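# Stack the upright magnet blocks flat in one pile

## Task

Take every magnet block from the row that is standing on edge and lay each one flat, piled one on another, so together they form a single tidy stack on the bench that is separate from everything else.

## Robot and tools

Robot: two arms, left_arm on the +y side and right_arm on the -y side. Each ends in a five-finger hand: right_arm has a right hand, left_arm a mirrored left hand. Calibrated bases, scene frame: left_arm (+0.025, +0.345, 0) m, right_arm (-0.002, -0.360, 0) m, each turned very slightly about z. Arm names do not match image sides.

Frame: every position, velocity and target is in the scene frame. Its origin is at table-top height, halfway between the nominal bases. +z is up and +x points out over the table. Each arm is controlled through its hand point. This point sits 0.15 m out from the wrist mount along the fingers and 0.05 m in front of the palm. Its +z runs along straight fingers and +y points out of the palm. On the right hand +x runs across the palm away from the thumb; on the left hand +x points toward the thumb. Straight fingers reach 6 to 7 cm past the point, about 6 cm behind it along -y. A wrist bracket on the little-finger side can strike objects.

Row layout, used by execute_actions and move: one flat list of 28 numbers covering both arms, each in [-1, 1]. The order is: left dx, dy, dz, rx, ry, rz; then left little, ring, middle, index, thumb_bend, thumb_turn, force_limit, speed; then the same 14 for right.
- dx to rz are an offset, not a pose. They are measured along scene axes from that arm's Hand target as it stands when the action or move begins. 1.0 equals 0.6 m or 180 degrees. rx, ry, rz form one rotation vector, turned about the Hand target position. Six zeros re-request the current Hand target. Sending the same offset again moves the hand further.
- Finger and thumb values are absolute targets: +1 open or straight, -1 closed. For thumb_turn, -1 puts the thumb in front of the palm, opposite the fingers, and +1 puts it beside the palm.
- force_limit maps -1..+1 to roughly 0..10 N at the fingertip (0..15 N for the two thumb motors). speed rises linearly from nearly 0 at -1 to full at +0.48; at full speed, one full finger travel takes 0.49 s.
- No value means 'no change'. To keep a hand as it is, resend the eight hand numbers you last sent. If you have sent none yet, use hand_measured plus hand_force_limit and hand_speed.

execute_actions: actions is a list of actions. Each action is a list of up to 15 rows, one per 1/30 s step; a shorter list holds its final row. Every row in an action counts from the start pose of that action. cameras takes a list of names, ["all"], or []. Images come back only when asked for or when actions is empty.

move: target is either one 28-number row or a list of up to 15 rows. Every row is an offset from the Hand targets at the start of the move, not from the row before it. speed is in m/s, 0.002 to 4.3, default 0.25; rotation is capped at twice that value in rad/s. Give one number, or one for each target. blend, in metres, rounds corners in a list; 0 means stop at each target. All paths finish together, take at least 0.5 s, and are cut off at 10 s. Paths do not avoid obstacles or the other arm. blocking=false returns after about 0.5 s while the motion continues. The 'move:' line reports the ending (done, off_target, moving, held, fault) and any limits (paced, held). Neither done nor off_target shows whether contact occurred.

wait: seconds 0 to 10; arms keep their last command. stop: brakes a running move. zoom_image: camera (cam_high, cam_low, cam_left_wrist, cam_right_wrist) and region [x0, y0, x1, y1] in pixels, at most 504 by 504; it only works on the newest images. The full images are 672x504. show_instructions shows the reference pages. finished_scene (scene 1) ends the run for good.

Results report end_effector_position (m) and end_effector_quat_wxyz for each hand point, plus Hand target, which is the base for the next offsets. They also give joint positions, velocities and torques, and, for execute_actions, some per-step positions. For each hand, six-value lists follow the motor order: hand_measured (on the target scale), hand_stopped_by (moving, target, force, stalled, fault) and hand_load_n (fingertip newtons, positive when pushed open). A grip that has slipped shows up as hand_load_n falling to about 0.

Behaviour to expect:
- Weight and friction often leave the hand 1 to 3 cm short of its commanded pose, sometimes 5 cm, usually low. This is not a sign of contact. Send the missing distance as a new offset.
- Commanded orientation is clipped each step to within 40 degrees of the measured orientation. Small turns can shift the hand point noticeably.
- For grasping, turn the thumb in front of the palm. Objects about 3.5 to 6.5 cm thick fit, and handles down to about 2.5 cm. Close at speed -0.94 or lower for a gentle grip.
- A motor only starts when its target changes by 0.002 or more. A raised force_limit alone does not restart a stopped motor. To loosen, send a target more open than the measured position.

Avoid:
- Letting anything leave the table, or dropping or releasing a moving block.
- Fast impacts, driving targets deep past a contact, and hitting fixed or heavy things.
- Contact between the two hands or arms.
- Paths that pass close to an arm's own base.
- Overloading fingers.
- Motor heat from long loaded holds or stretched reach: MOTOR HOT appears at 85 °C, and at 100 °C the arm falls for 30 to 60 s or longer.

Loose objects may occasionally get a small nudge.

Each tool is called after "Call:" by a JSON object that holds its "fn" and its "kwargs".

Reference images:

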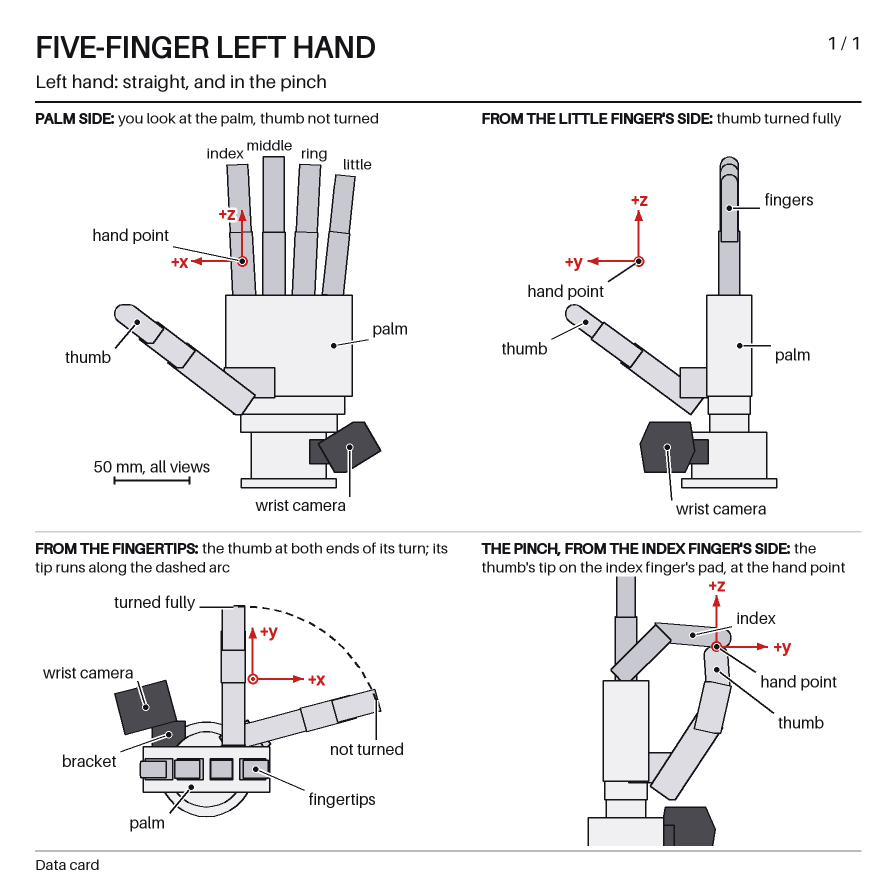

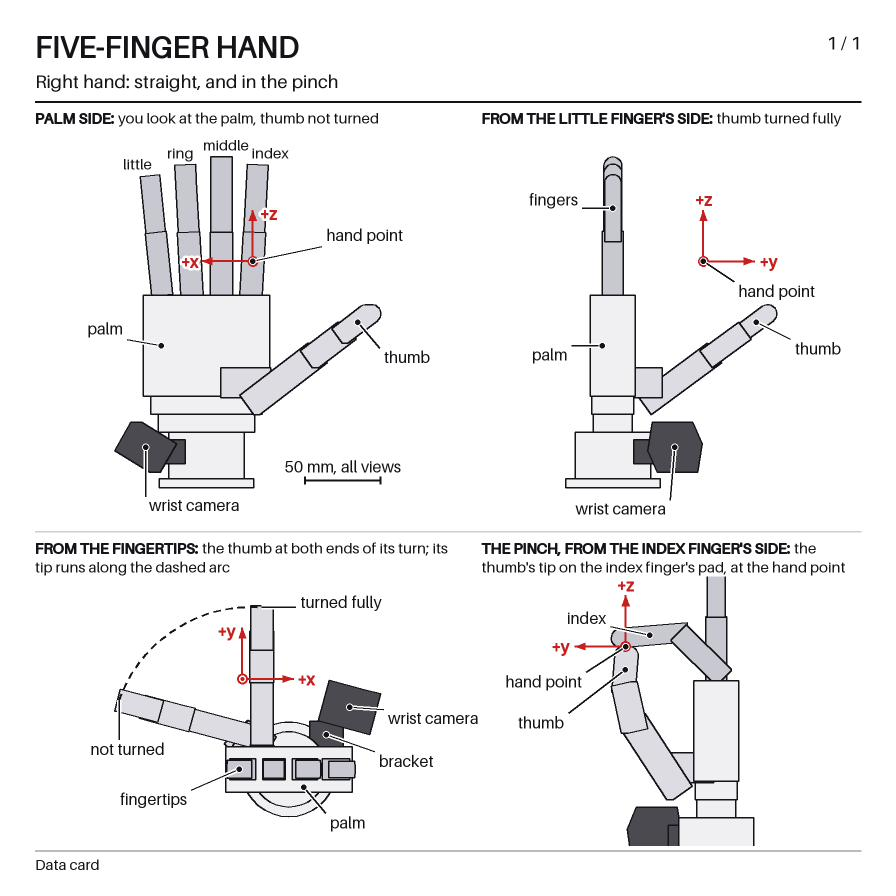

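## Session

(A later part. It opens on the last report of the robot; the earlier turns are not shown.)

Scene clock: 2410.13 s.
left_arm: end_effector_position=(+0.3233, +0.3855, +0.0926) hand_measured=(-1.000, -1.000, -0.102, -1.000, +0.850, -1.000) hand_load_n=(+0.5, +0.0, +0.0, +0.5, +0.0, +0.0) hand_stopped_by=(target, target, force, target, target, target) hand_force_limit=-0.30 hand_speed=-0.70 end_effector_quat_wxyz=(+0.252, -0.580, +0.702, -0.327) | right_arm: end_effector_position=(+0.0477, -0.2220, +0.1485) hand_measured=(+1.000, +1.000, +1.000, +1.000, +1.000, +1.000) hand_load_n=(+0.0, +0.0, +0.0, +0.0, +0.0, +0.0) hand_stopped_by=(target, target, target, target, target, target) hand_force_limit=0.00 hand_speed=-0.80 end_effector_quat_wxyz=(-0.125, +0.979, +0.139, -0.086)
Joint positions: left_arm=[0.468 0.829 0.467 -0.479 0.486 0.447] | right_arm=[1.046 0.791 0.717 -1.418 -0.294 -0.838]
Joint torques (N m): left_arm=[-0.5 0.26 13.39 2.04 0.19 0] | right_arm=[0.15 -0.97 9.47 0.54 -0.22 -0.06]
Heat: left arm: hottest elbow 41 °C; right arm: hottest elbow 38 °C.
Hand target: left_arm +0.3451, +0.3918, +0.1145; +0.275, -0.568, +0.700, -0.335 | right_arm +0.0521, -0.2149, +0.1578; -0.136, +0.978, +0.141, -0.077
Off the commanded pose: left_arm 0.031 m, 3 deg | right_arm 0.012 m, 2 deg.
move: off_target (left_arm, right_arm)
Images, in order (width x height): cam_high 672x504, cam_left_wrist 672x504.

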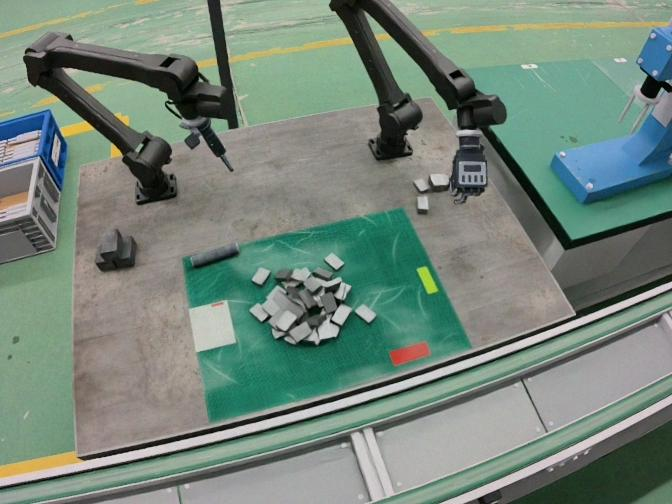

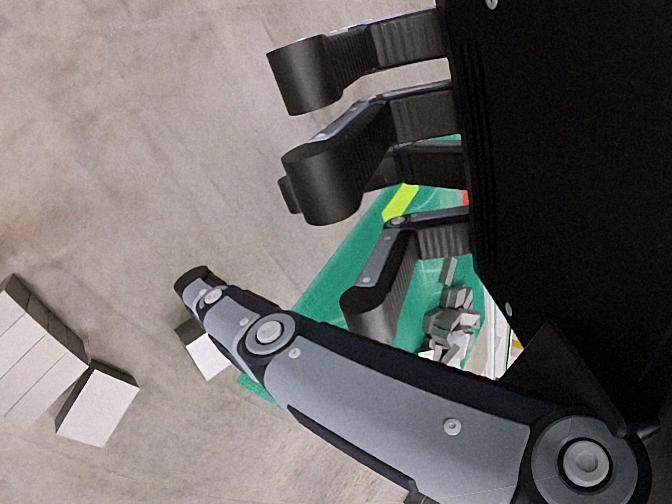

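Call:
{"fn": "move", "kwargs": {"target": [-0.2073, -0.0797, -0.06, 0, 0, 0.069, -1, -1, 0.15, -1, 0.85, -1, -0.3, -0.7, 0, 0, 0, 0, 0, 0, 1, 1, 1, 1, 1, 1, 0, -0.8], "speed": 0.1, "cameras": ["cam_left_wrist", "cam_high"]}}

Call:
{"fn": "zoom_image", "kwargs": {"camera": "cam_left_wrist", "region": [0, 80, 320, 320]}}

Call:
{"fn": "zoom_image", "kwargs": {"camera": "cam_high", "region": [390, 150, 480, 230]}}

Scene clock: 2468.63 s.
left_arm: end_effector_position=(+0.2223, +0.3467, +0.0773) hand_measured=(-1.000, -1.000, +0.150, -1.000, +0.850, -1.000) hand_load_n=(+0.0, +0.0, +0.0, +0.0, +0.0, +0.0) hand_stopped_by=(target, target, target, target, target, target) hand_force_limit=-0.30 hand_speed=-0.70 end_effector_quat_wxyz=(-0.311, +0.641, -0.634, +0.301) | right_arm: end_effector_position=(+0.0477, -0.2220, +0.1485) hand_measured=(+1.000, +1.000, +1.000, +1.000, +1.000, +1.000) hand_load_n=(+0.0, +0.0, +0.0, +0.0, +0.0, +0.0) hand_stopped_by=(target, target, target, target, target, target) hand_force_limit=0.00 hand_speed=-0.80 end_effector_quat_wxyz=(-0.125, +0.979, +0.139, -0.086)
Joint positions: left_arm=[0.361 0.11 0.252 -0.843 0.245 0.214] | right_arm=[1.046 0.791 0.717 -1.418 -0.294 -0.838]
Joint torques (N m): left_arm=[-0.44 4.19 9.98 0.92 0.07 0] | right_arm=[0.09 -0.97 9.47 0.54 -0.21 -0.06]
Heat: left arm: hottest elbow 44 °C; right arm: hottest elbow 38 °C.
Hand target: left_arm +0.2207, +0.3440, +0.0784; -0.310, +0.641, -0.634, +0.303 | right_arm +0.0521, -0.2149, +0.1578; -0.136, +0.978, +0.141, -0.077
Off the commanded pose: left_arm 0.003 m, 0 deg | right_arm 0.012 m, 2 deg.
move: off_target (right_arm)
Images, in order (width x height): cam_high 672x504, cam_left_wrist 672x504.

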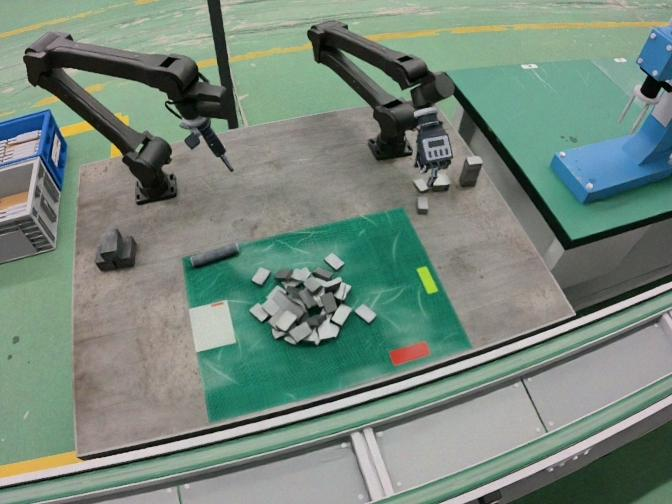

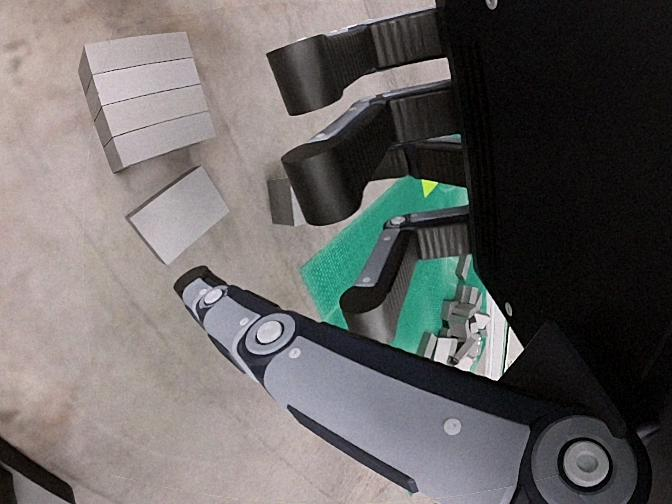

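Scaled by 1.575 from the camera's 672x504 image, which has a finer 960x720 frame.

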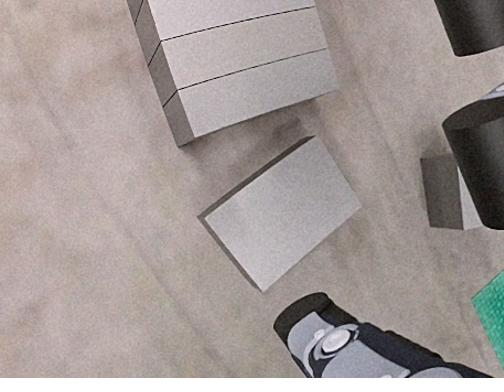

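Scaled by 5.600 from the camera's 672x504 image, which has a finer 960x720 frame.

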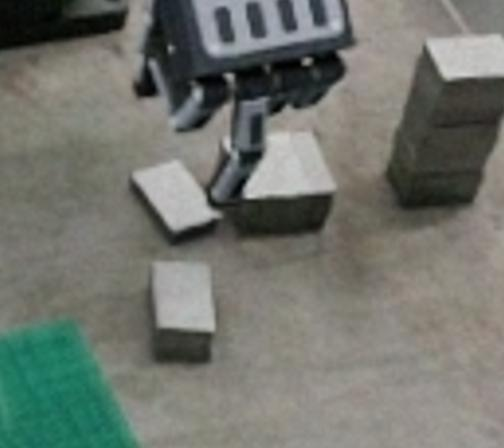

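Call:
{"fn": "move", "kwargs": {"target": [-0.003, 0.018, -0.0555, 0, 0, 0.0167, -1, -1, 0.15, -1, 0.85, -1, -0.3, -0.7, 0, 0, 0, 0, 0, 0, 1, 1, 1, 1, 1, 1, 0, -0.8], "speed": 0.06, "cameras": ["cam_left_wrist"]}}

Call:
{"fn": "zoom_image", "kwargs": {"camera": "cam_left_wrist", "region": [60, 120, 380, 340]}}

Scene clock: 2486.67 s.
left_arm: end_effector_position=(+0.2133, +0.3512, +0.0406) hand_measured=(-1.000, -1.000, +0.150, -1.000, +0.850, -1.000) hand_load_n=(+0.0, +0.0, +0.0, +0.0, +0.0, +0.0) hand_stopped_by=(target, target, target, target, target, target) hand_force_limit=-0.30 hand_speed=-0.70 end_effector_quat_wxyz=(-0.303, +0.661, -0.623, +0.289) | right_arm: end_effector_position=(+0.0477, -0.2220, +0.1485) hand_measured=(+1.000, +1.000, +1.000, +1.000, +1.000, +1.000) hand_load_n=(+0.0, +0.0, +0.0, +0.0, +0.0, +0.0) hand_stopped_by=(target, target, target, target, target, target) hand_force_limit=0.00 hand_speed=-0.80 end_effector_quat_wxyz=(-0.125, +0.979, +0.139, -0.086)
Joint positions: left_arm=[0.406 0.068 0.167 -0.833 0.249 0.213] | right_arm=[1.046 0.791 0.717 -1.418 -0.294 -0.838]
Joint torques (N m): left_arm=[1.14 4.25 9.77 2.22 0.24 0.08] | right_arm=[0.21 -0.97 9.47 0.54 -0.22 -0.06]
Heat: left arm: hottest elbow 43 °C; right arm: hottest elbow 38 °C.
Hand target: left_arm +0.2189, +0.3548, +0.0451; -0.317, +0.657, -0.617, +0.294 | right_arm +0.0521, -0.2149, +0.1578; -0.136, +0.978, +0.141, -0.077
Off the commanded pose: left_arm 0.008 m, 2 deg | right_arm 0.012 m, 2 deg.
move: off_target (right_arm)
Images, in order (width x height): cam_left_wrist 672x504.

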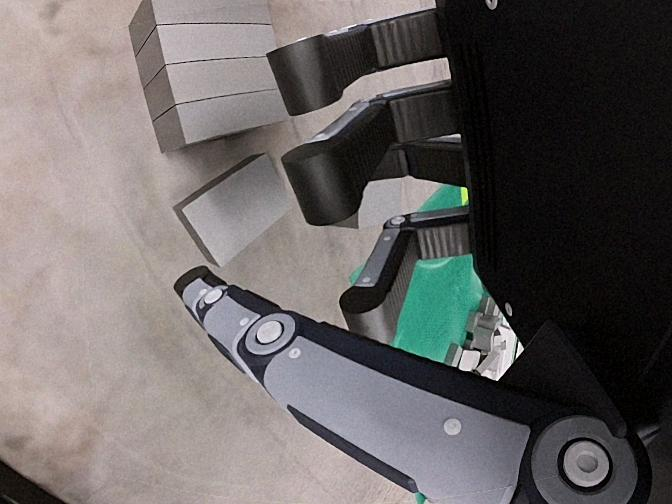

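Scaled by 1.575 from the camera's 672x504 image, which has a finer 960x720 frame.

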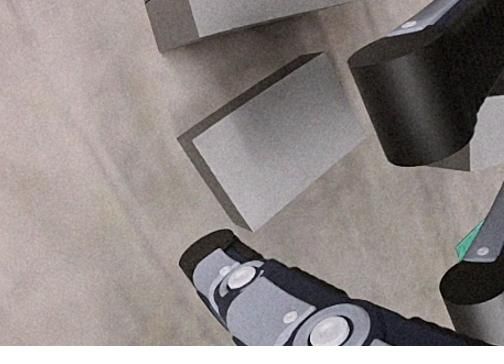

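Call:
{"fn": "move", "kwargs": {"target": [0.009, 0.006, -0.012, 0, 0, 0.008, -1, -1, 0.15, -1, 0.85, -1, -0.3, -0.7, 0, 0, 0, 0, 0, 0, 1, 1, 1, 1, 1, 1, 0, -0.8], "speed": 0.04, "cameras": ["cam_left_wrist"]}}

Call:
{"fn": "zoom_image", "kwargs": {"camera": "cam_left_wrist", "region": [60, 120, 380, 340]}}

Scene clock: 2513.20 s.
left_arm: end_effector_position=(+0.2207, +0.3578, +0.0371) hand_measured=(-1.000, -1.000, +0.150, -1.000, +0.850, -1.000) hand_load_n=(+0.0, +0.0, +0.0, +0.0, +0.0, +0.0) hand_stopped_by=(target, target, target, target, target, target) hand_force_limit=-0.30 hand_speed=-0.70 end_effector_quat_wxyz=(-0.319, +0.664, -0.612, +0.288) | right_arm: end_effector_position=(+0.0477, -0.2220, +0.1485) hand_measured=(+1.000, +1.000, +1.000, +1.000, +1.000, +1.000) hand_load_n=(+0.0, +0.0, +0.0, +0.0, +0.0, +0.0) hand_stopped_by=(target, target, target, target, target, target) hand_force_limit=0.00 hand_speed=-0.80 end_effector_quat_wxyz=(-0.125, +0.979, +0.139, -0.086)
Joint positions: left_arm=[0.406 0.076 0.148 -0.776 0.225 0.197] | right_arm=[1.046 0.791 0.717 -1.418 -0.294 -0.838]
Joint torques (N m): left_arm=[0.03 6.3 9.76 2.24 0.06 0.01] | right_arm=[0.09 -0.97 9.47 0.53 -0.21 -0.06]
Heat: left arm: hottest elbow 42 °C; right arm: hottest elbow 38 °C.
Hand target: left_arm +0.2243, +0.3584, +0.0379; -0.321, +0.665, -0.608, +0.291 | right_arm +0.0521, -0.2149, +0.1578; -0.136, +0.978, +0.141, -0.077
Off the commanded pose: left_arm 0.004 m, 1 deg | right_arm 0.012 m, 2 deg.
move: off_target (right_arm)
Images, in order (width x height): cam_left_wrist 672x504.

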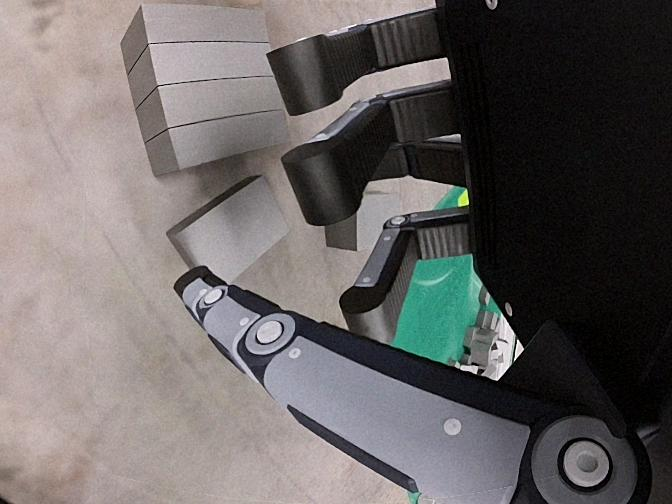

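Scaled by 1.575 from the camera's 672x504 image, which has a finer 960x720 frame.

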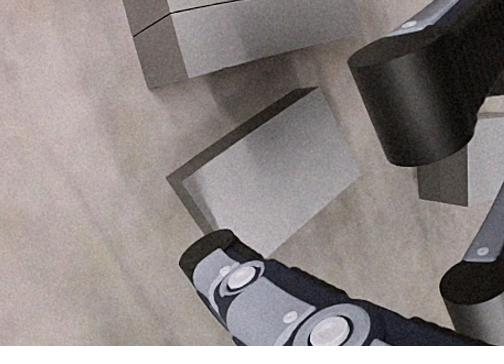

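Call:
{"fn": "move", "kwargs": {"target": [-0.009, -0.010, -0.008, 0, 0, 0, -1, -1, 0.15, -1, 0.85, -1, -0.3, -0.7, 0, 0, 0, 0, 0, 0, 1, 1, 1, 1, 1, 1, 0, -0.8], "speed": 0.03, "cameras": ["cam_left_wrist"]}}

Call:
{"fn": "zoom_image", "kwargs": {"camera": "cam_left_wrist", "region": [60, 120, 380, 340]}}

Scene clock: 2528.60 s.
left_arm: end_effector_position=(+0.2204, +0.3552, +0.0336) hand_measured=(-1.000, -1.000, +0.150, -1.000, +0.850, -1.000) hand_load_n=(+0.0, +0.0, +0.0, +0.0, +0.0, +0.0) hand_stopped_by=(target, target, target, target, target, target) hand_force_limit=-0.30 hand_speed=-0.70 end_effector_quat_wxyz=(-0.324, +0.665, -0.608, +0.289) | right_arm: end_effector_position=(+0.0477, -0.2220, +0.1485) hand_measured=(+1.000, +1.000, +1.000, +1.000, +1.000, +1.000) hand_load_n=(+0.0, +0.0, +0.0, +0.0, +0.0, +0.0) hand_stopped_by=(target, target, target, target, target, target) hand_force_limit=0.00 hand_speed=-0.80 end_effector_quat_wxyz=(-0.125, +0.979, +0.139, -0.086)
Joint positions: left_arm=[0.37 0.038 0.133 -0.783 0.192 0.169] | right_arm=[1.046 0.791 0.717 -1.418 -0.294 -0.838]
Joint torques (N m): left_arm=[-0.56 4.13 9.78 0.95 0.04 0.01] | right_arm=[0.03 -1.03 9.47 0.53 -0.21 -0.05]
Heat: left arm: hottest elbow 42 °C; right arm: hottest elbow 38 °C.
Hand target: left_arm +0.2189, +0.3524, +0.0330; -0.321, +0.665, -0.608, +0.291 | right_arm +0.0521, -0.2149, +0.1578; -0.136, +0.978, +0.141, -0.077
Off the commanded pose: left_arm 0.003 m, 0 deg | right_arm 0.012 m, 2 deg.
move: off_target (right_arm)
Images, in order (width x height): cam_left_wrist 672x504.

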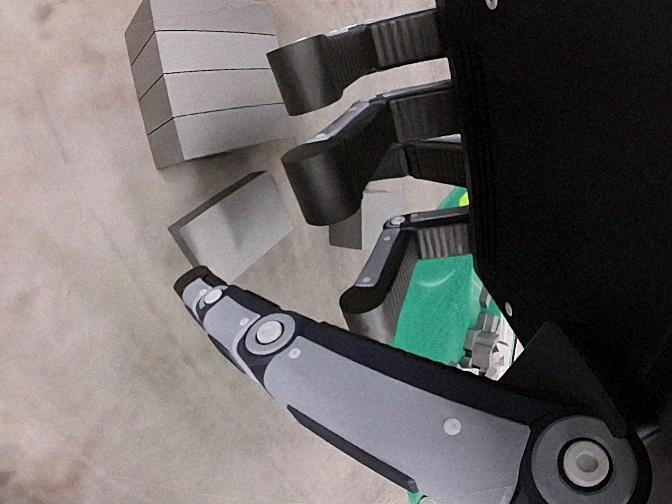

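Scaled by 1.575 from the camera's 672x504 image, which has a finer 960x720 frame.

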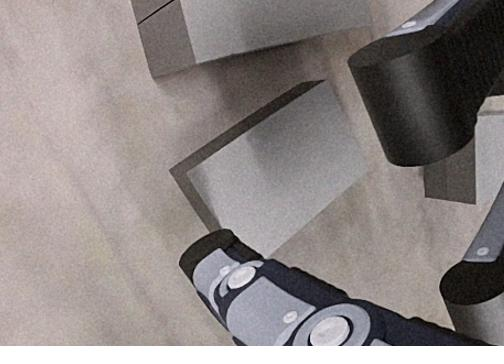

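Call:
{"fn": "move", "kwargs": {"target": [[0, 0, 0, 0, 0, 0, -1, -1, 0.0, -1, 0.91, -1, -0.3, -0.7, 0, 0, 0, 0, 0, 0, 1, 1, 1, 1, 1, 1, 0, -0.8], [-0.001, -0.001, -0.0155, 0, 0, 0, -1, -1, 0.0, -1, 0.91, -1, -0.3, -0.7, 0, 0, 0, 0, 0, 0, 1, 1, 1, 1, 1, 1, 0, -0.8]], "speed": 0.03, "cameras": ["cam_left_wrist", "cam_low"]}}

Call:
{"fn": "zoom_image", "kwargs": {"camera": "cam_left_wrist", "region": [60, 120, 380, 340]}}

Scene clock: 2547.40 s.
left_arm: end_effector_position=(+0.2178, +0.3537, +0.0230) hand_measured=(-1.000, -1.000, +0.000, -1.000, +0.910, -1.000) hand_load_n=(+0.0, +0.0, +0.0, +0.0, +0.0, +0.0) hand_stopped_by=(target, target, target, target, target, target) hand_force_limit=-0.30 hand_speed=-0.70 end_effector_quat_wxyz=(-0.320, +0.666, -0.609, +0.287) | right_arm: end_effector_position=(+0.0477, -0.2220, +0.1485) hand_measured=(+1.000, +1.000, +1.000, +1.000, +1.000, +1.000) hand_load_n=(-0.5, +0.0, +0.5, +0.0, +0.0, +0.0) hand_stopped_by=(target, target, target, target, target, target) hand_force_limit=0.00 hand_speed=-0.80 end_effector_quat_wxyz=(-0.125, +0.979, +0.139, -0.086)
Joint positions: left_arm=[0.364 0.022 0.109 -0.783 0.188 0.165] | right_arm=[1.046 0.791 0.717 -1.418 -0.294 -0.838]
Joint torques (N m): left_arm=[-0.62 4.6 9.78 1.29 0.04 0] | right_arm=[0.15 -0.97 9.46 0.54 -0.22 -0.05]
Heat: left arm: hottest elbow 41 °C; right arm: hottest elbow 38 °C.
Hand target: left_arm +0.2184, +0.3518, +0.0239; -0.321, +0.665, -0.609, +0.291 | right_arm +0.0521, -0.2149, +0.1578; -0.136, +0.978, +0.141, -0.077
Off the commanded pose: left_arm 0.002 m, 0 deg | right_arm 0.012 m, 2 deg.
move: off_target (right_arm)
Images, in order (width x height): cam_low 672x504, cam_left_wrist 672x504.

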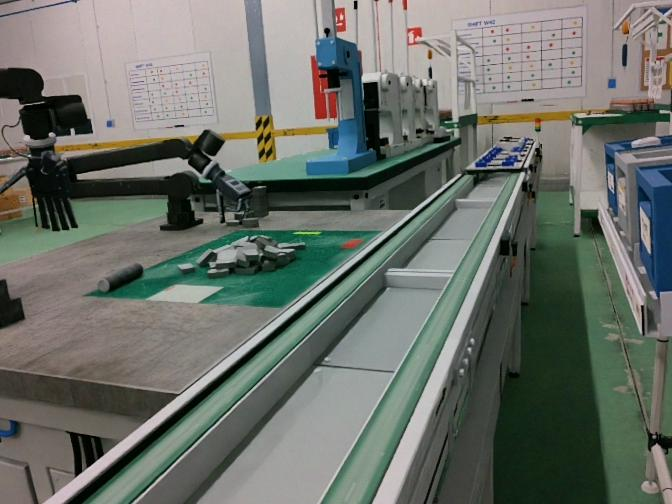

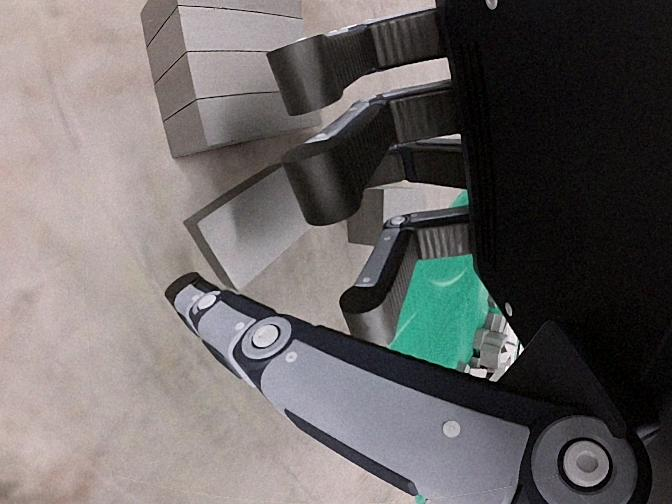

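Scaled by 1.575 from the camera's 672x504 image, which has a finer 960x720 frame.

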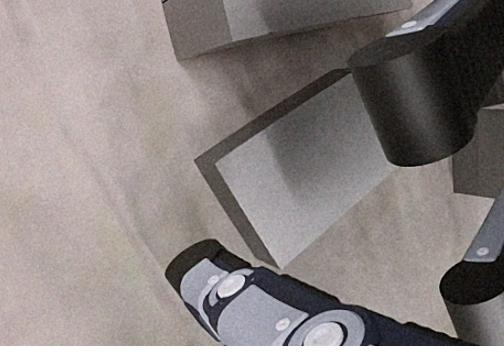

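Call:
{"fn": "move", "kwargs": {"target": [[0.008, 0, 0.001, 0, 0, 0, -1, -1, 0.0, -1, 0.85, -1, -0.3, -0.7, 0, 0, 0, 0, 0, 0, 1, 1, 1, 1, 1, 1, 0, -0.8]], "speed": 0.02, "cameras": ["cam_left_wrist"]}}

Call:
{"fn": "zoom_image", "kwargs": {"camera": "cam_left_wrist", "region": [60, 120, 380, 340]}}

Scene clock: 2558.23 s.
left_arm: end_effector_position=(+0.2193, +0.3527, +0.0226) hand_measured=(-1.000, -1.000, +0.000, -1.000, +0.850, -1.000) hand_load_n=(+0.0, +0.0, +0.0, +0.0, +0.0, +0.0) hand_stopped_by=(target, target, target, target, target, target) hand_force_limit=-0.30 hand_speed=-0.70 end_effector_quat_wxyz=(-0.319, +0.667, -0.609, +0.286) | right_arm: end_effector_position=(+0.0477, -0.2220, +0.1485) hand_measured=(+1.000, +1.000, +1.000, +1.000, +1.000, +1.000) hand_load_n=(+0.0, +0.0, +0.0, +0.0, +0.0, +0.0) hand_stopped_by=(target, target, target, target, target, target) hand_force_limit=0.00 hand_speed=-0.80 end_effector_quat_wxyz=(-0.125, +0.979, +0.139, -0.086)
Joint positions: left_arm=[0.347 0.036 0.109 -0.769 0.175 0.154] | right_arm=[1.046 0.791 0.717 -1.418 -0.294 -0.838]
Joint torques (N m): left_arm=[-0.5 6.36 9.91 2.33 0.04 0] | right_arm=[0.09 -0.91 9.47 0.51 -0.22 -0.05]
Heat: left arm: hottest elbow 42 °C; right arm: hottest elbow 38 °C.
Hand target: left_arm +0.2231, +0.3518, +0.0245; -0.321, +0.665, -0.608, +0.291 | right_arm +0.0521, -0.2149, +0.1578; -0.136, +0.978, +0.141, -0.077
Off the commanded pose: left_arm 0.004 m, 1 deg | right_arm 0.012 m, 2 deg.
move: off_target (right_arm)
Images, in order (width x height): cam_left_wrist 672x504.

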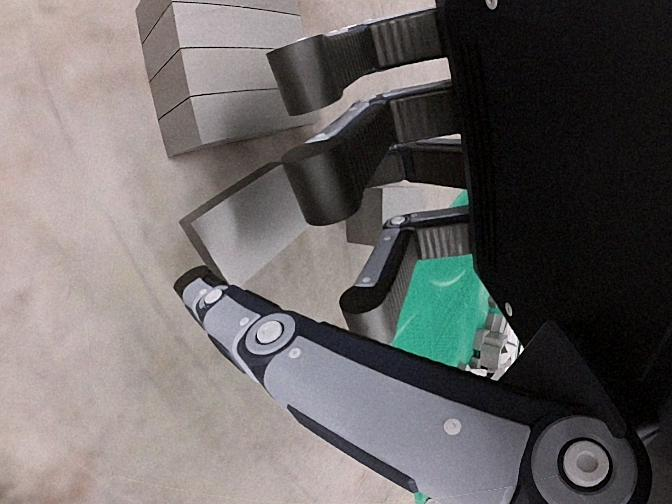

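Scaled by 1.575 from the camera's 672x504 image, which has a finer 960x720 frame.

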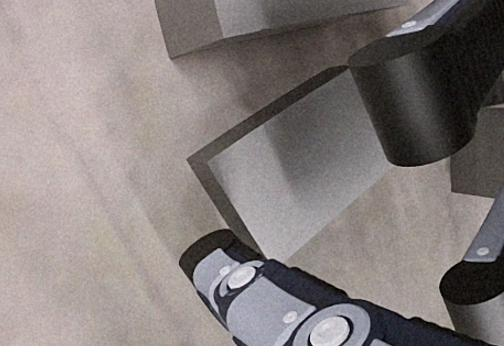

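Call:
{"fn": "move", "kwargs": {"target": [0, 0, 0, 0, 0, 0, -1, -1, -0.5, -1, 0.85, -1, -0.15, -0.8, 0, 0, 0, 0, 0, 0, 1, 1, 1, 1, 1, 1, 0, -0.8], "speed": 0.02, "cameras": ["cam_left_wrist", "cam_low"]}}

Call:
{"fn": "zoom_image", "kwargs": {"camera": "cam_left_wrist", "region": [60, 120, 380, 340]}}

Call:
{"fn": "zoom_image", "kwargs": {"camera": "cam_low", "region": [200, 140, 290, 230]}}

Scene clock: 2576.23 s.
left_arm: end_effector_position=(+0.2195, +0.3528, +0.0227) hand_measured=(-1.000, -1.000, -0.108, -1.000, +0.852, -1.000) hand_load_n=(+0.0, +0.0, +7.0, +0.0, +9.0, +2.0) hand_stopped_by=(target, target, force, target, target, target) hand_force_limit=-0.15 hand_speed=-0.80 end_effector_quat_wxyz=(-0.319, +0.667, -0.609, +0.286) | right_arm: end_effector_position=(+0.0477, -0.2220, +0.1485) hand_measured=(+1.000, +1.000, +1.000, +1.000, +1.000, +1.000) hand_load_n=(+0.0, +0.0, +0.0, +0.0, +0.0, +0.0) hand_stopped_by=(target, target, target, target, target, target) hand_force_limit=0.00 hand_speed=-0.80 end_effector_quat_wxyz=(-0.125, +0.979, +0.139, -0.086)
Joint positions: left_arm=[0.346 0.037 0.109 -0.768 0.174 0.153] | right_arm=[1.046 0.791 0.717 -1.418 -0.294 -0.838]
Joint torques (N m): left_arm=[-0.56 6.48 9.94 2.24 0.04 0] | right_arm=[0.15 -1.03 9.46 0.53 -0.22 -0.05]
Heat: left arm: hottest elbow 43 °C; right arm: hottest elbow 38 °C.
Hand target: left_arm +0.2231, +0.3519, +0.0245; -0.321, +0.665, -0.608, +0.291 | right_arm +0.0521, -0.2149, +0.1578; -0.136, +0.978, +0.141, -0.077
Off the commanded pose: left_arm 0.004 m, 1 deg | right_arm 0.012 m, 2 deg.
move: off_target (right_arm)
Images, in order (width x height): cam_low 672x504, cam_left_wrist 672x504.

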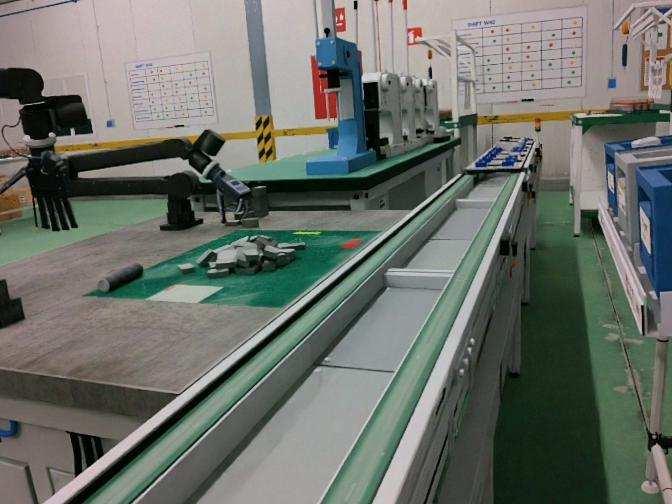

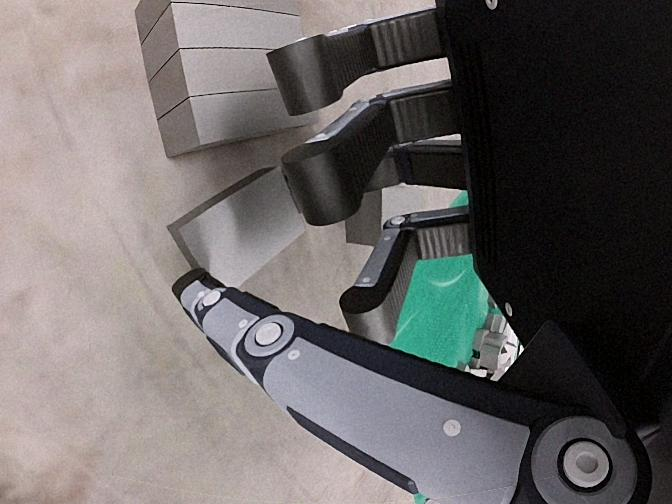

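Scaled by 1.575 from the camera's 672x504 image, which has a finer 960x720 frame.

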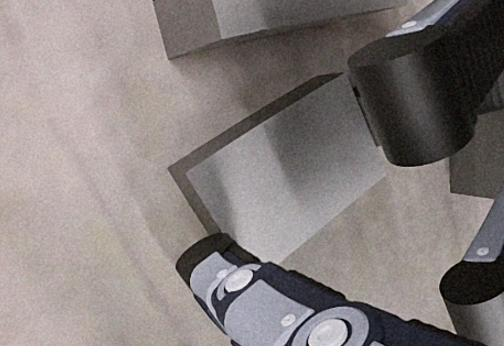

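Scaled by 5.600 from the camera's 672x504 image, which has a finer 960x720 frame.

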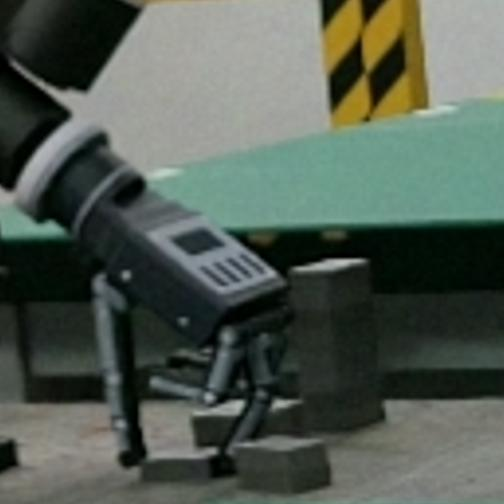

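Call:
{"fn": "move", "kwargs": {"target": [[0.02, 0, 0.09, 0, 0, 0, -1, -1, -0.5, -1, 0.85, -1, -0.15, -0.8, 0, 0, 0, 0, 0, 0, 1, 1, 1, 1, 1, 1, 0, -0.8]], "speed": 0.04, "cameras": ["cam_left_wrist"]}}

Scene clock: 2585.67 s.
left_arm: end_effector_position=(+0.2269, +0.3516, +0.0483) hand_measured=(-1.000, -1.000, -0.108, -1.000, +0.852, -1.000) hand_load_n=(+0.0, +0.0, +7.5, +0.0, +9.0, +2.0) hand_stopped_by=(target, target, force, target, target, target) hand_force_limit=-0.15 hand_speed=-0.80 end_effector_quat_wxyz=(-0.308, +0.672, -0.613, +0.279) | right_arm: end_effector_position=(+0.0477, -0.2220, +0.1485) hand_measured=(+1.000, +1.000, +1.000, +1.000, +1.000, +1.000) hand_load_n=(+0.0, +0.0, +0.0, +0.0, +0.0, +0.0) hand_stopped_by=(target, target, target, target, target, target) hand_force_limit=0.00 hand_speed=-0.80 end_effector_quat_wxyz=(-0.125, +0.979, +0.139, -0.086)
Joint positions: left_arm=[0.306 0.158 0.192 -0.757 0.143 0.128] | right_arm=[1.046 0.791 0.717 -1.418 -0.294 -0.838]
Joint torques (N m): left_arm=[-0.38 5.71 15.04 1.06 0.03 -0.01] | right_arm=[0.15 -0.97 9.46 0.54 -0.21 -0.05]
Heat: left arm: hottest elbow 43 °C; right arm: hottest elbow 38 °C.
Hand target: left_arm +0.2351, +0.3518, +0.0784; -0.321, +0.665, -0.609, +0.291 | right_arm +0.0521, -0.2149, +0.1578; -0.136, +0.978, +0.141, -0.077
Off the commanded pose: left_arm 0.031 m, 2 deg | right_arm 0.012 m, 2 deg.
move: off_target (left_arm, right_arm)
Images, in order (width x height): cam_left_wrist 672x504.

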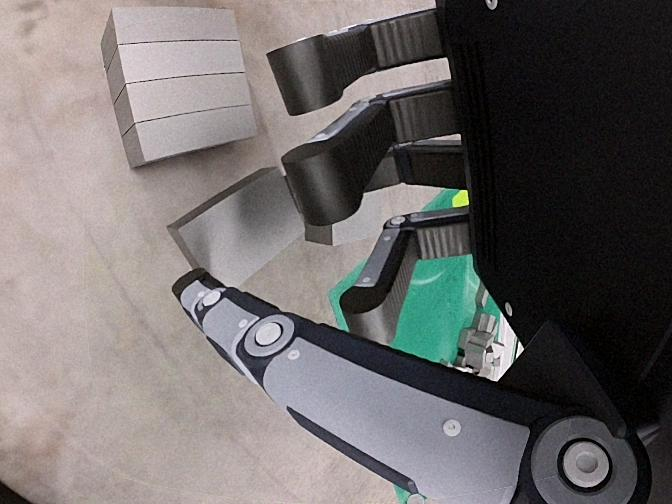

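Call:
{"fn": "move", "kwargs": {"target": [[0.02, 0, 0.05, 0, 0, 0, -1, -1, -0.5, -1, 0.85, -1, -0.15, -0.8, 0, 0, 0, 0, 0, 0, 1, 1, 1, 1, 1, 1, 0, -0.8], [0.0915, -0.06, 0.045, 0, 0, -0.138, -1, -1, -0.5, -1, 0.85, -1, -0.15, -0.8, 0, 0, 0, 0, 0, 0, 1, 1, 1, 1, 1, 1, 0, -0.8]], "speed": 0.06, "cameras": ["cam_left_wrist", "cam_high"]}}

Call:
{"fn": "zoom_image", "kwargs": {"camera": "cam_left_wrist", "region": [100, 130, 320, 330]}}

Scene clock: 2615.37 s.
left_arm: end_effector_position=(+0.2663, +0.3136, +0.0760) hand_measured=(-1.000, -1.000, -0.108, -1.000, +0.852, -1.000) hand_load_n=(+0.0, +0.0, +7.5, +0.0, +9.5, +2.0) hand_stopped_by=(target, target, force, target, target, target) hand_force_limit=-0.15 hand_speed=-0.80 end_effector_quat_wxyz=(+0.222, -0.540, +0.738, -0.338) | right_arm: end_effector_position=(+0.0477, -0.2220, +0.1485) hand_measured=(+1.000, +1.000, +1.000, +1.000, +1.000, +1.000) hand_load_n=(+0.0, +0.0, +0.0, +0.0, +0.0, +0.0) hand_stopped_by=(target, target, target, target, target, target) hand_force_limit=0.00 hand_speed=-0.80 end_effector_quat_wxyz=(-0.125, +0.979, +0.139, -0.086)
Joint positions: left_arm=[0.255 0.56 0.337 -0.608 0.426 0.373] | right_arm=[1.046 0.791 0.717 -1.418 -0.294 -0.838]
Joint torques (N m): left_arm=[-0.44 2.73 14.53 2.17 0.37 0.13] | right_arm=[0.15 -0.97 9.48 0.53 -0.22 -0.05]
Heat: left arm: hottest elbow 46 °C; right arm: hottest elbow 38 °C.
Hand target: left_arm +0.2900, +0.3159, +0.1053; +0.251, -0.519, +0.737, -0.353 | right_arm +0.0521, -0.2149, +0.1578; -0.136, +0.978, +0.141, -0.077
Off the commanded pose: left_arm 0.038 m, 5 deg | right_arm 0.012 m, 2 deg.
move: off_target (left_arm, right_arm)
Images, in order (width x height): cam_high 672x504, cam_left_wrist 672x504.

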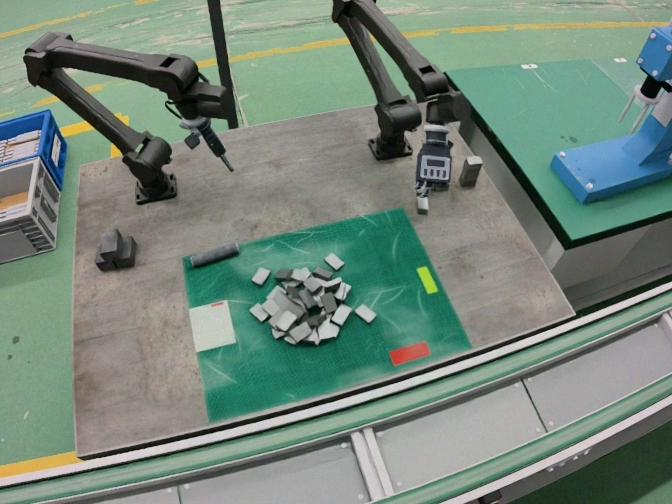

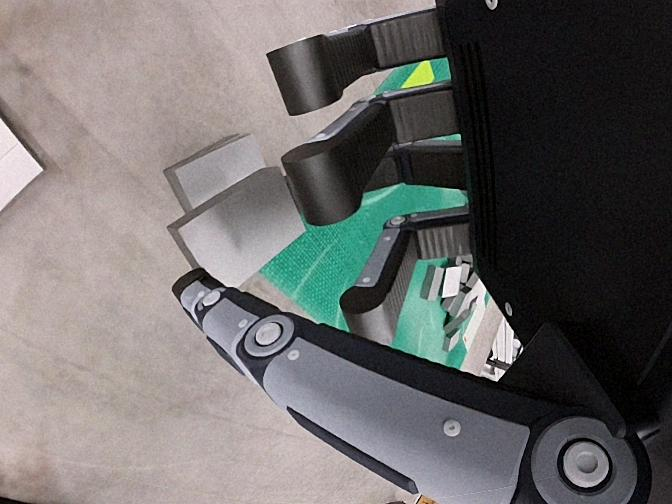

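Scaled by 2.291 from the camera's 672x504 image, which has a finer 960x720 frame.

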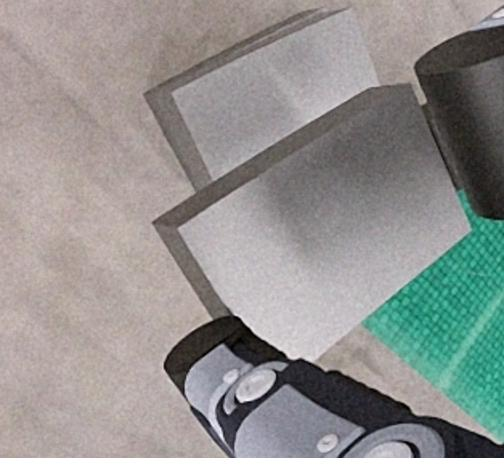

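Call:
{"fn": "move", "kwargs": {"target": [[0, 0.008, -0.08, 0, 0, 0, -1, -1, -0.5, -1, 0.85, -1, -0.15, -0.8, 0, 0, 0, 0, 0, 0, 1, 1, 1, 1, 1, 1, 0, -0.8]], "speed": 0.04, "cameras": ["cam_left_wrist", "cam_high"]}}

Call:
{"fn": "zoom_image", "kwargs": {"camera": "cam_left_wrist", "region": [140, 155, 260, 275]}}

Scene clock: 2629.97 s.
left_arm: end_effector_position=(+0.2834, +0.3170, +0.0544) hand_measured=(-1.000, -1.000, -0.108, -1.000, +0.852, -1.000) hand_load_n=(+0.5, +0.0, +7.0, +0.0, +9.0, +2.0) hand_stopped_by=(target, target, force, target, target, target) hand_force_limit=-0.15 hand_speed=-0.80 end_effector_quat_wxyz=(+0.240, -0.523, +0.739, -0.350) | right_arm: end_effector_position=(+0.0477, -0.2220, +0.1485) hand_measured=(+1.000, +1.000, +1.000, +1.000, +1.000, +1.000) hand_load_n=(+0.0, +0.0, +0.0, +0.0, +0.0, +0.0) hand_stopped_by=(target, target, target, target, target, target) hand_force_limit=0.00 hand_speed=-0.80 end_effector_quat_wxyz=(-0.125, +0.979, +0.139, -0.086)
Joint positions: left_arm=[0.26 0.646 0.283 -0.424 0.444 0.393] | right_arm=[1.046 0.791 0.717 -1.418 -0.294 -0.838]
Joint torques (N m): left_arm=[0.97 1.96 9.51 2.26 0.37 0.13] | right_arm=[0.09 -0.97 9.47 0.54 -0.22 -0.05]
Heat: left arm: hottest elbow 46 °C; right arm: hottest elbow 38 °C.
Hand target: left_arm +0.2900, +0.3206, +0.0574; +0.251, -0.518, +0.737, -0.353 | right_arm +0.0521, -0.2149, +0.1578; -0.136, +0.978, +0.141, -0.077
Off the commanded pose: left_arm 0.008 m, 1 deg | right_arm 0.012 m, 2 deg.
move: off_target (right_arm)
Images, in order (width x height): cam_high 672x504, cam_left_wrist 672x504.

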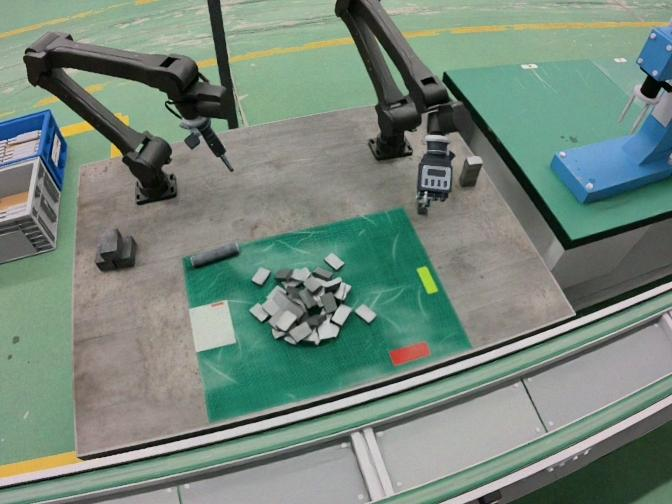

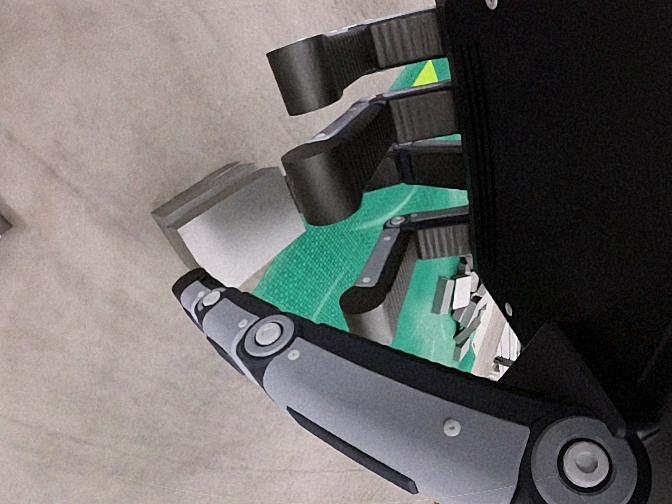

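Scaled by 4.200 from the camera's 672x504 image, which has a finer 960x720 frame.

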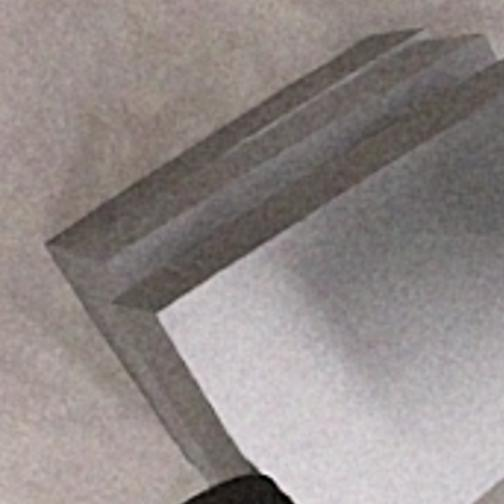

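Call:
{"fn": "move", "kwargs": {"target": [[0.009, 0.002, -0.006, 0, 0, 0, -1, -1, -0.5, -1, 0.85, -1, -0.15, -0.8, 0, 0, 0, 0, 0, 0, 1, 1, 1, 1, 1, 1, 0, -0.8]], "speed": 0.03, "cameras": ["cam_left_wrist"]}}

Call:
{"fn": "zoom_image", "kwargs": {"camera": "cam_left_wrist", "region": [140, 155, 260, 275]}}

Scene clock: 2649.57 s.
left_arm: end_effector_position=(+0.2887, +0.3183, +0.0508) hand_measured=(-1.000, -1.000, -0.108, -1.000, +0.852, -1.000) hand_load_n=(+0.0, +0.0, +7.5, +0.0, +9.0, +2.0) hand_stopped_by=(target, target, force, target, target, target) hand_force_limit=-0.15 hand_speed=-0.80 end_effector_quat_wxyz=(+0.241, -0.522, +0.739, -0.350) | right_arm: end_effector_position=(+0.0477, -0.2220, +0.1485) hand_measured=(+1.000, +1.000, +1.000, +1.000, +1.000, +1.000) hand_load_n=(+0.0, +0.0, +0.0, +0.0, +0.0, -0.5) hand_stopped_by=(target, target, target, target, target, target) hand_force_limit=0.00 hand_speed=-0.80 end_effector_quat_wxyz=(-0.125, +0.979, +0.139, -0.086)
Joint positions: left_arm=[0.26 0.683 0.283 -0.386 0.444 0.393] | right_arm=[1.046 0.791 0.717 -1.418 -0.294 -0.838]
Joint torques (N m): left_arm=[0.85 1.79 9.44 2.22 0.34 0.13] | right_arm=[0.15 -0.97 9.48 0.54 -0.22 -0.05]
Heat: left arm: hottest elbow 45 °C; right arm: hottest elbow 38 °C.
Hand target: left_arm +0.2955, +0.3218, +0.0539; +0.251, -0.518, +0.737, -0.353 | right_arm +0.0521, -0.2149, +0.1578; -0.136, +0.978, +0.141, -0.077
Off the commanded pose: left_arm 0.008 m, 1 deg | right_arm 0.012 m, 2 deg.
move: off_target (right_arm)
Images, in order (width x height): cam_left_wrist 672x504.

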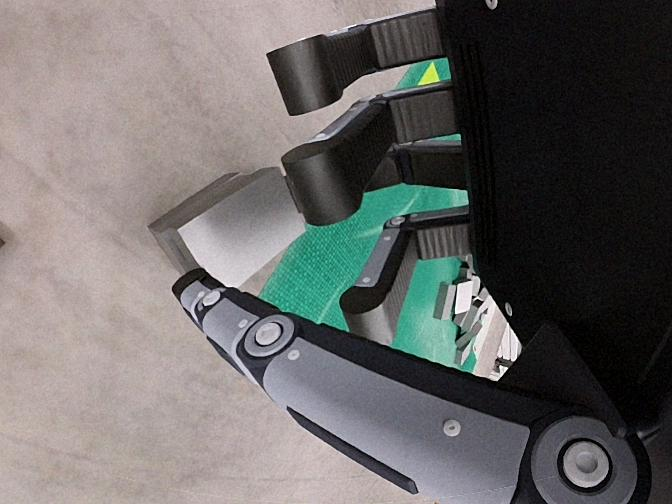

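Scaled by 4.200 from the camera's 672x504 image, which has a finer 960x720 frame.

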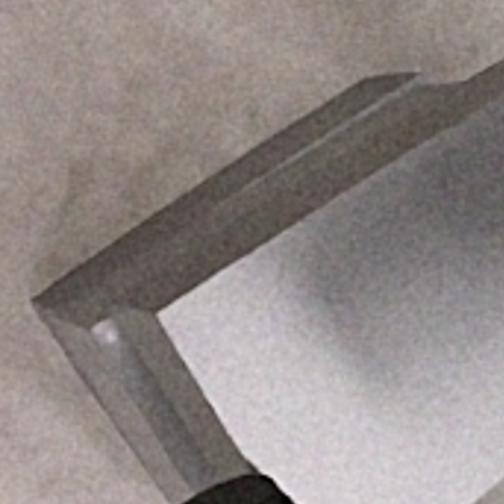

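Call:
{"fn": "move", "kwargs": {"target": [[0.0, 0, -0.0075, 0, 0, 0, -1, -1, -0.5, -1, 0.85, -1, -0.15, -0.8, 0, 0, 0, 0, 0, 0, 1, 1, 1, 1, 1, 1, 0, -0.8]], "speed": 0.02, "cameras": ["cam_left_wrist"]}}

Call:
{"fn": "zoom_image", "kwargs": {"camera": "cam_left_wrist", "region": [140, 155, 260, 275]}}

Scene clock: 2660.83 s.
left_arm: end_effector_position=(+0.2903, +0.3186, +0.0483) hand_measured=(-1.000, -1.000, -0.108, -1.000, +0.852, -1.000) hand_load_n=(+0.0, +0.0, +7.0, +0.0, +9.0, +2.5) hand_stopped_by=(target, target, force, target, target, target) hand_force_limit=-0.15 hand_speed=-0.80 end_effector_quat_wxyz=(+0.243, -0.521, +0.739, -0.351) | right_arm: end_effector_position=(+0.0477, -0.2220, +0.1485) hand_measured=(+1.000, +1.000, +1.000, +1.000, +1.000, +1.000) hand_load_n=(+0.0, +0.0, +0.0, +0.0, +0.0, +0.0) hand_stopped_by=(target, target, target, target, target, target) hand_force_limit=0.00 hand_speed=-0.80 end_effector_quat_wxyz=(-0.125, +0.979, +0.139, -0.086)
Joint positions: left_arm=[0.26 0.693 0.277 -0.365 0.444 0.393] | right_arm=[1.046 0.791 0.717 -1.418 -0.294 -0.838]
Joint torques (N m): left_arm=[0.97 1.9 9.07 2.19 0.32 0.13] | right_arm=[0.09 -0.97 9.46 0.53 -0.22 -0.05]
Heat: left arm: hottest elbow 44 °C; right arm: hottest elbow 38 °C.
Hand target: left_arm +0.2954, +0.3218, +0.0493; +0.251, -0.518, +0.737, -0.353 | right_arm +0.0521, -0.2149, +0.1578; -0.136, +0.978, +0.141, -0.077
Off the commanded pose: left_arm 0.006 m, 1 deg | right_arm 0.012 m, 2 deg.
move: off_target (right_arm)
Images, in order (width x height): cam_left_wrist 672x504.

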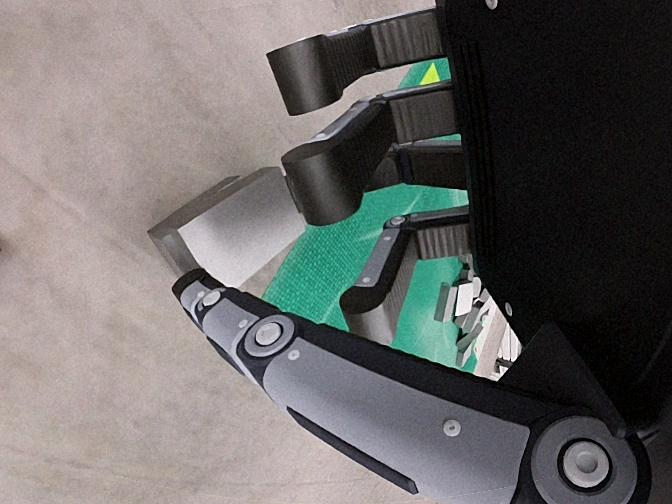

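Scaled by 4.200 from the camera's 672x504 image, which has a finer 960x720 frame.

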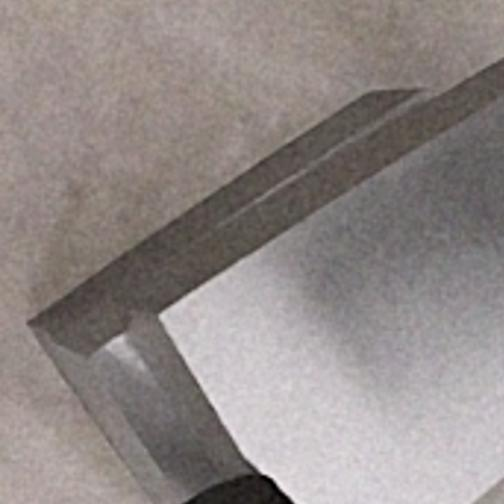

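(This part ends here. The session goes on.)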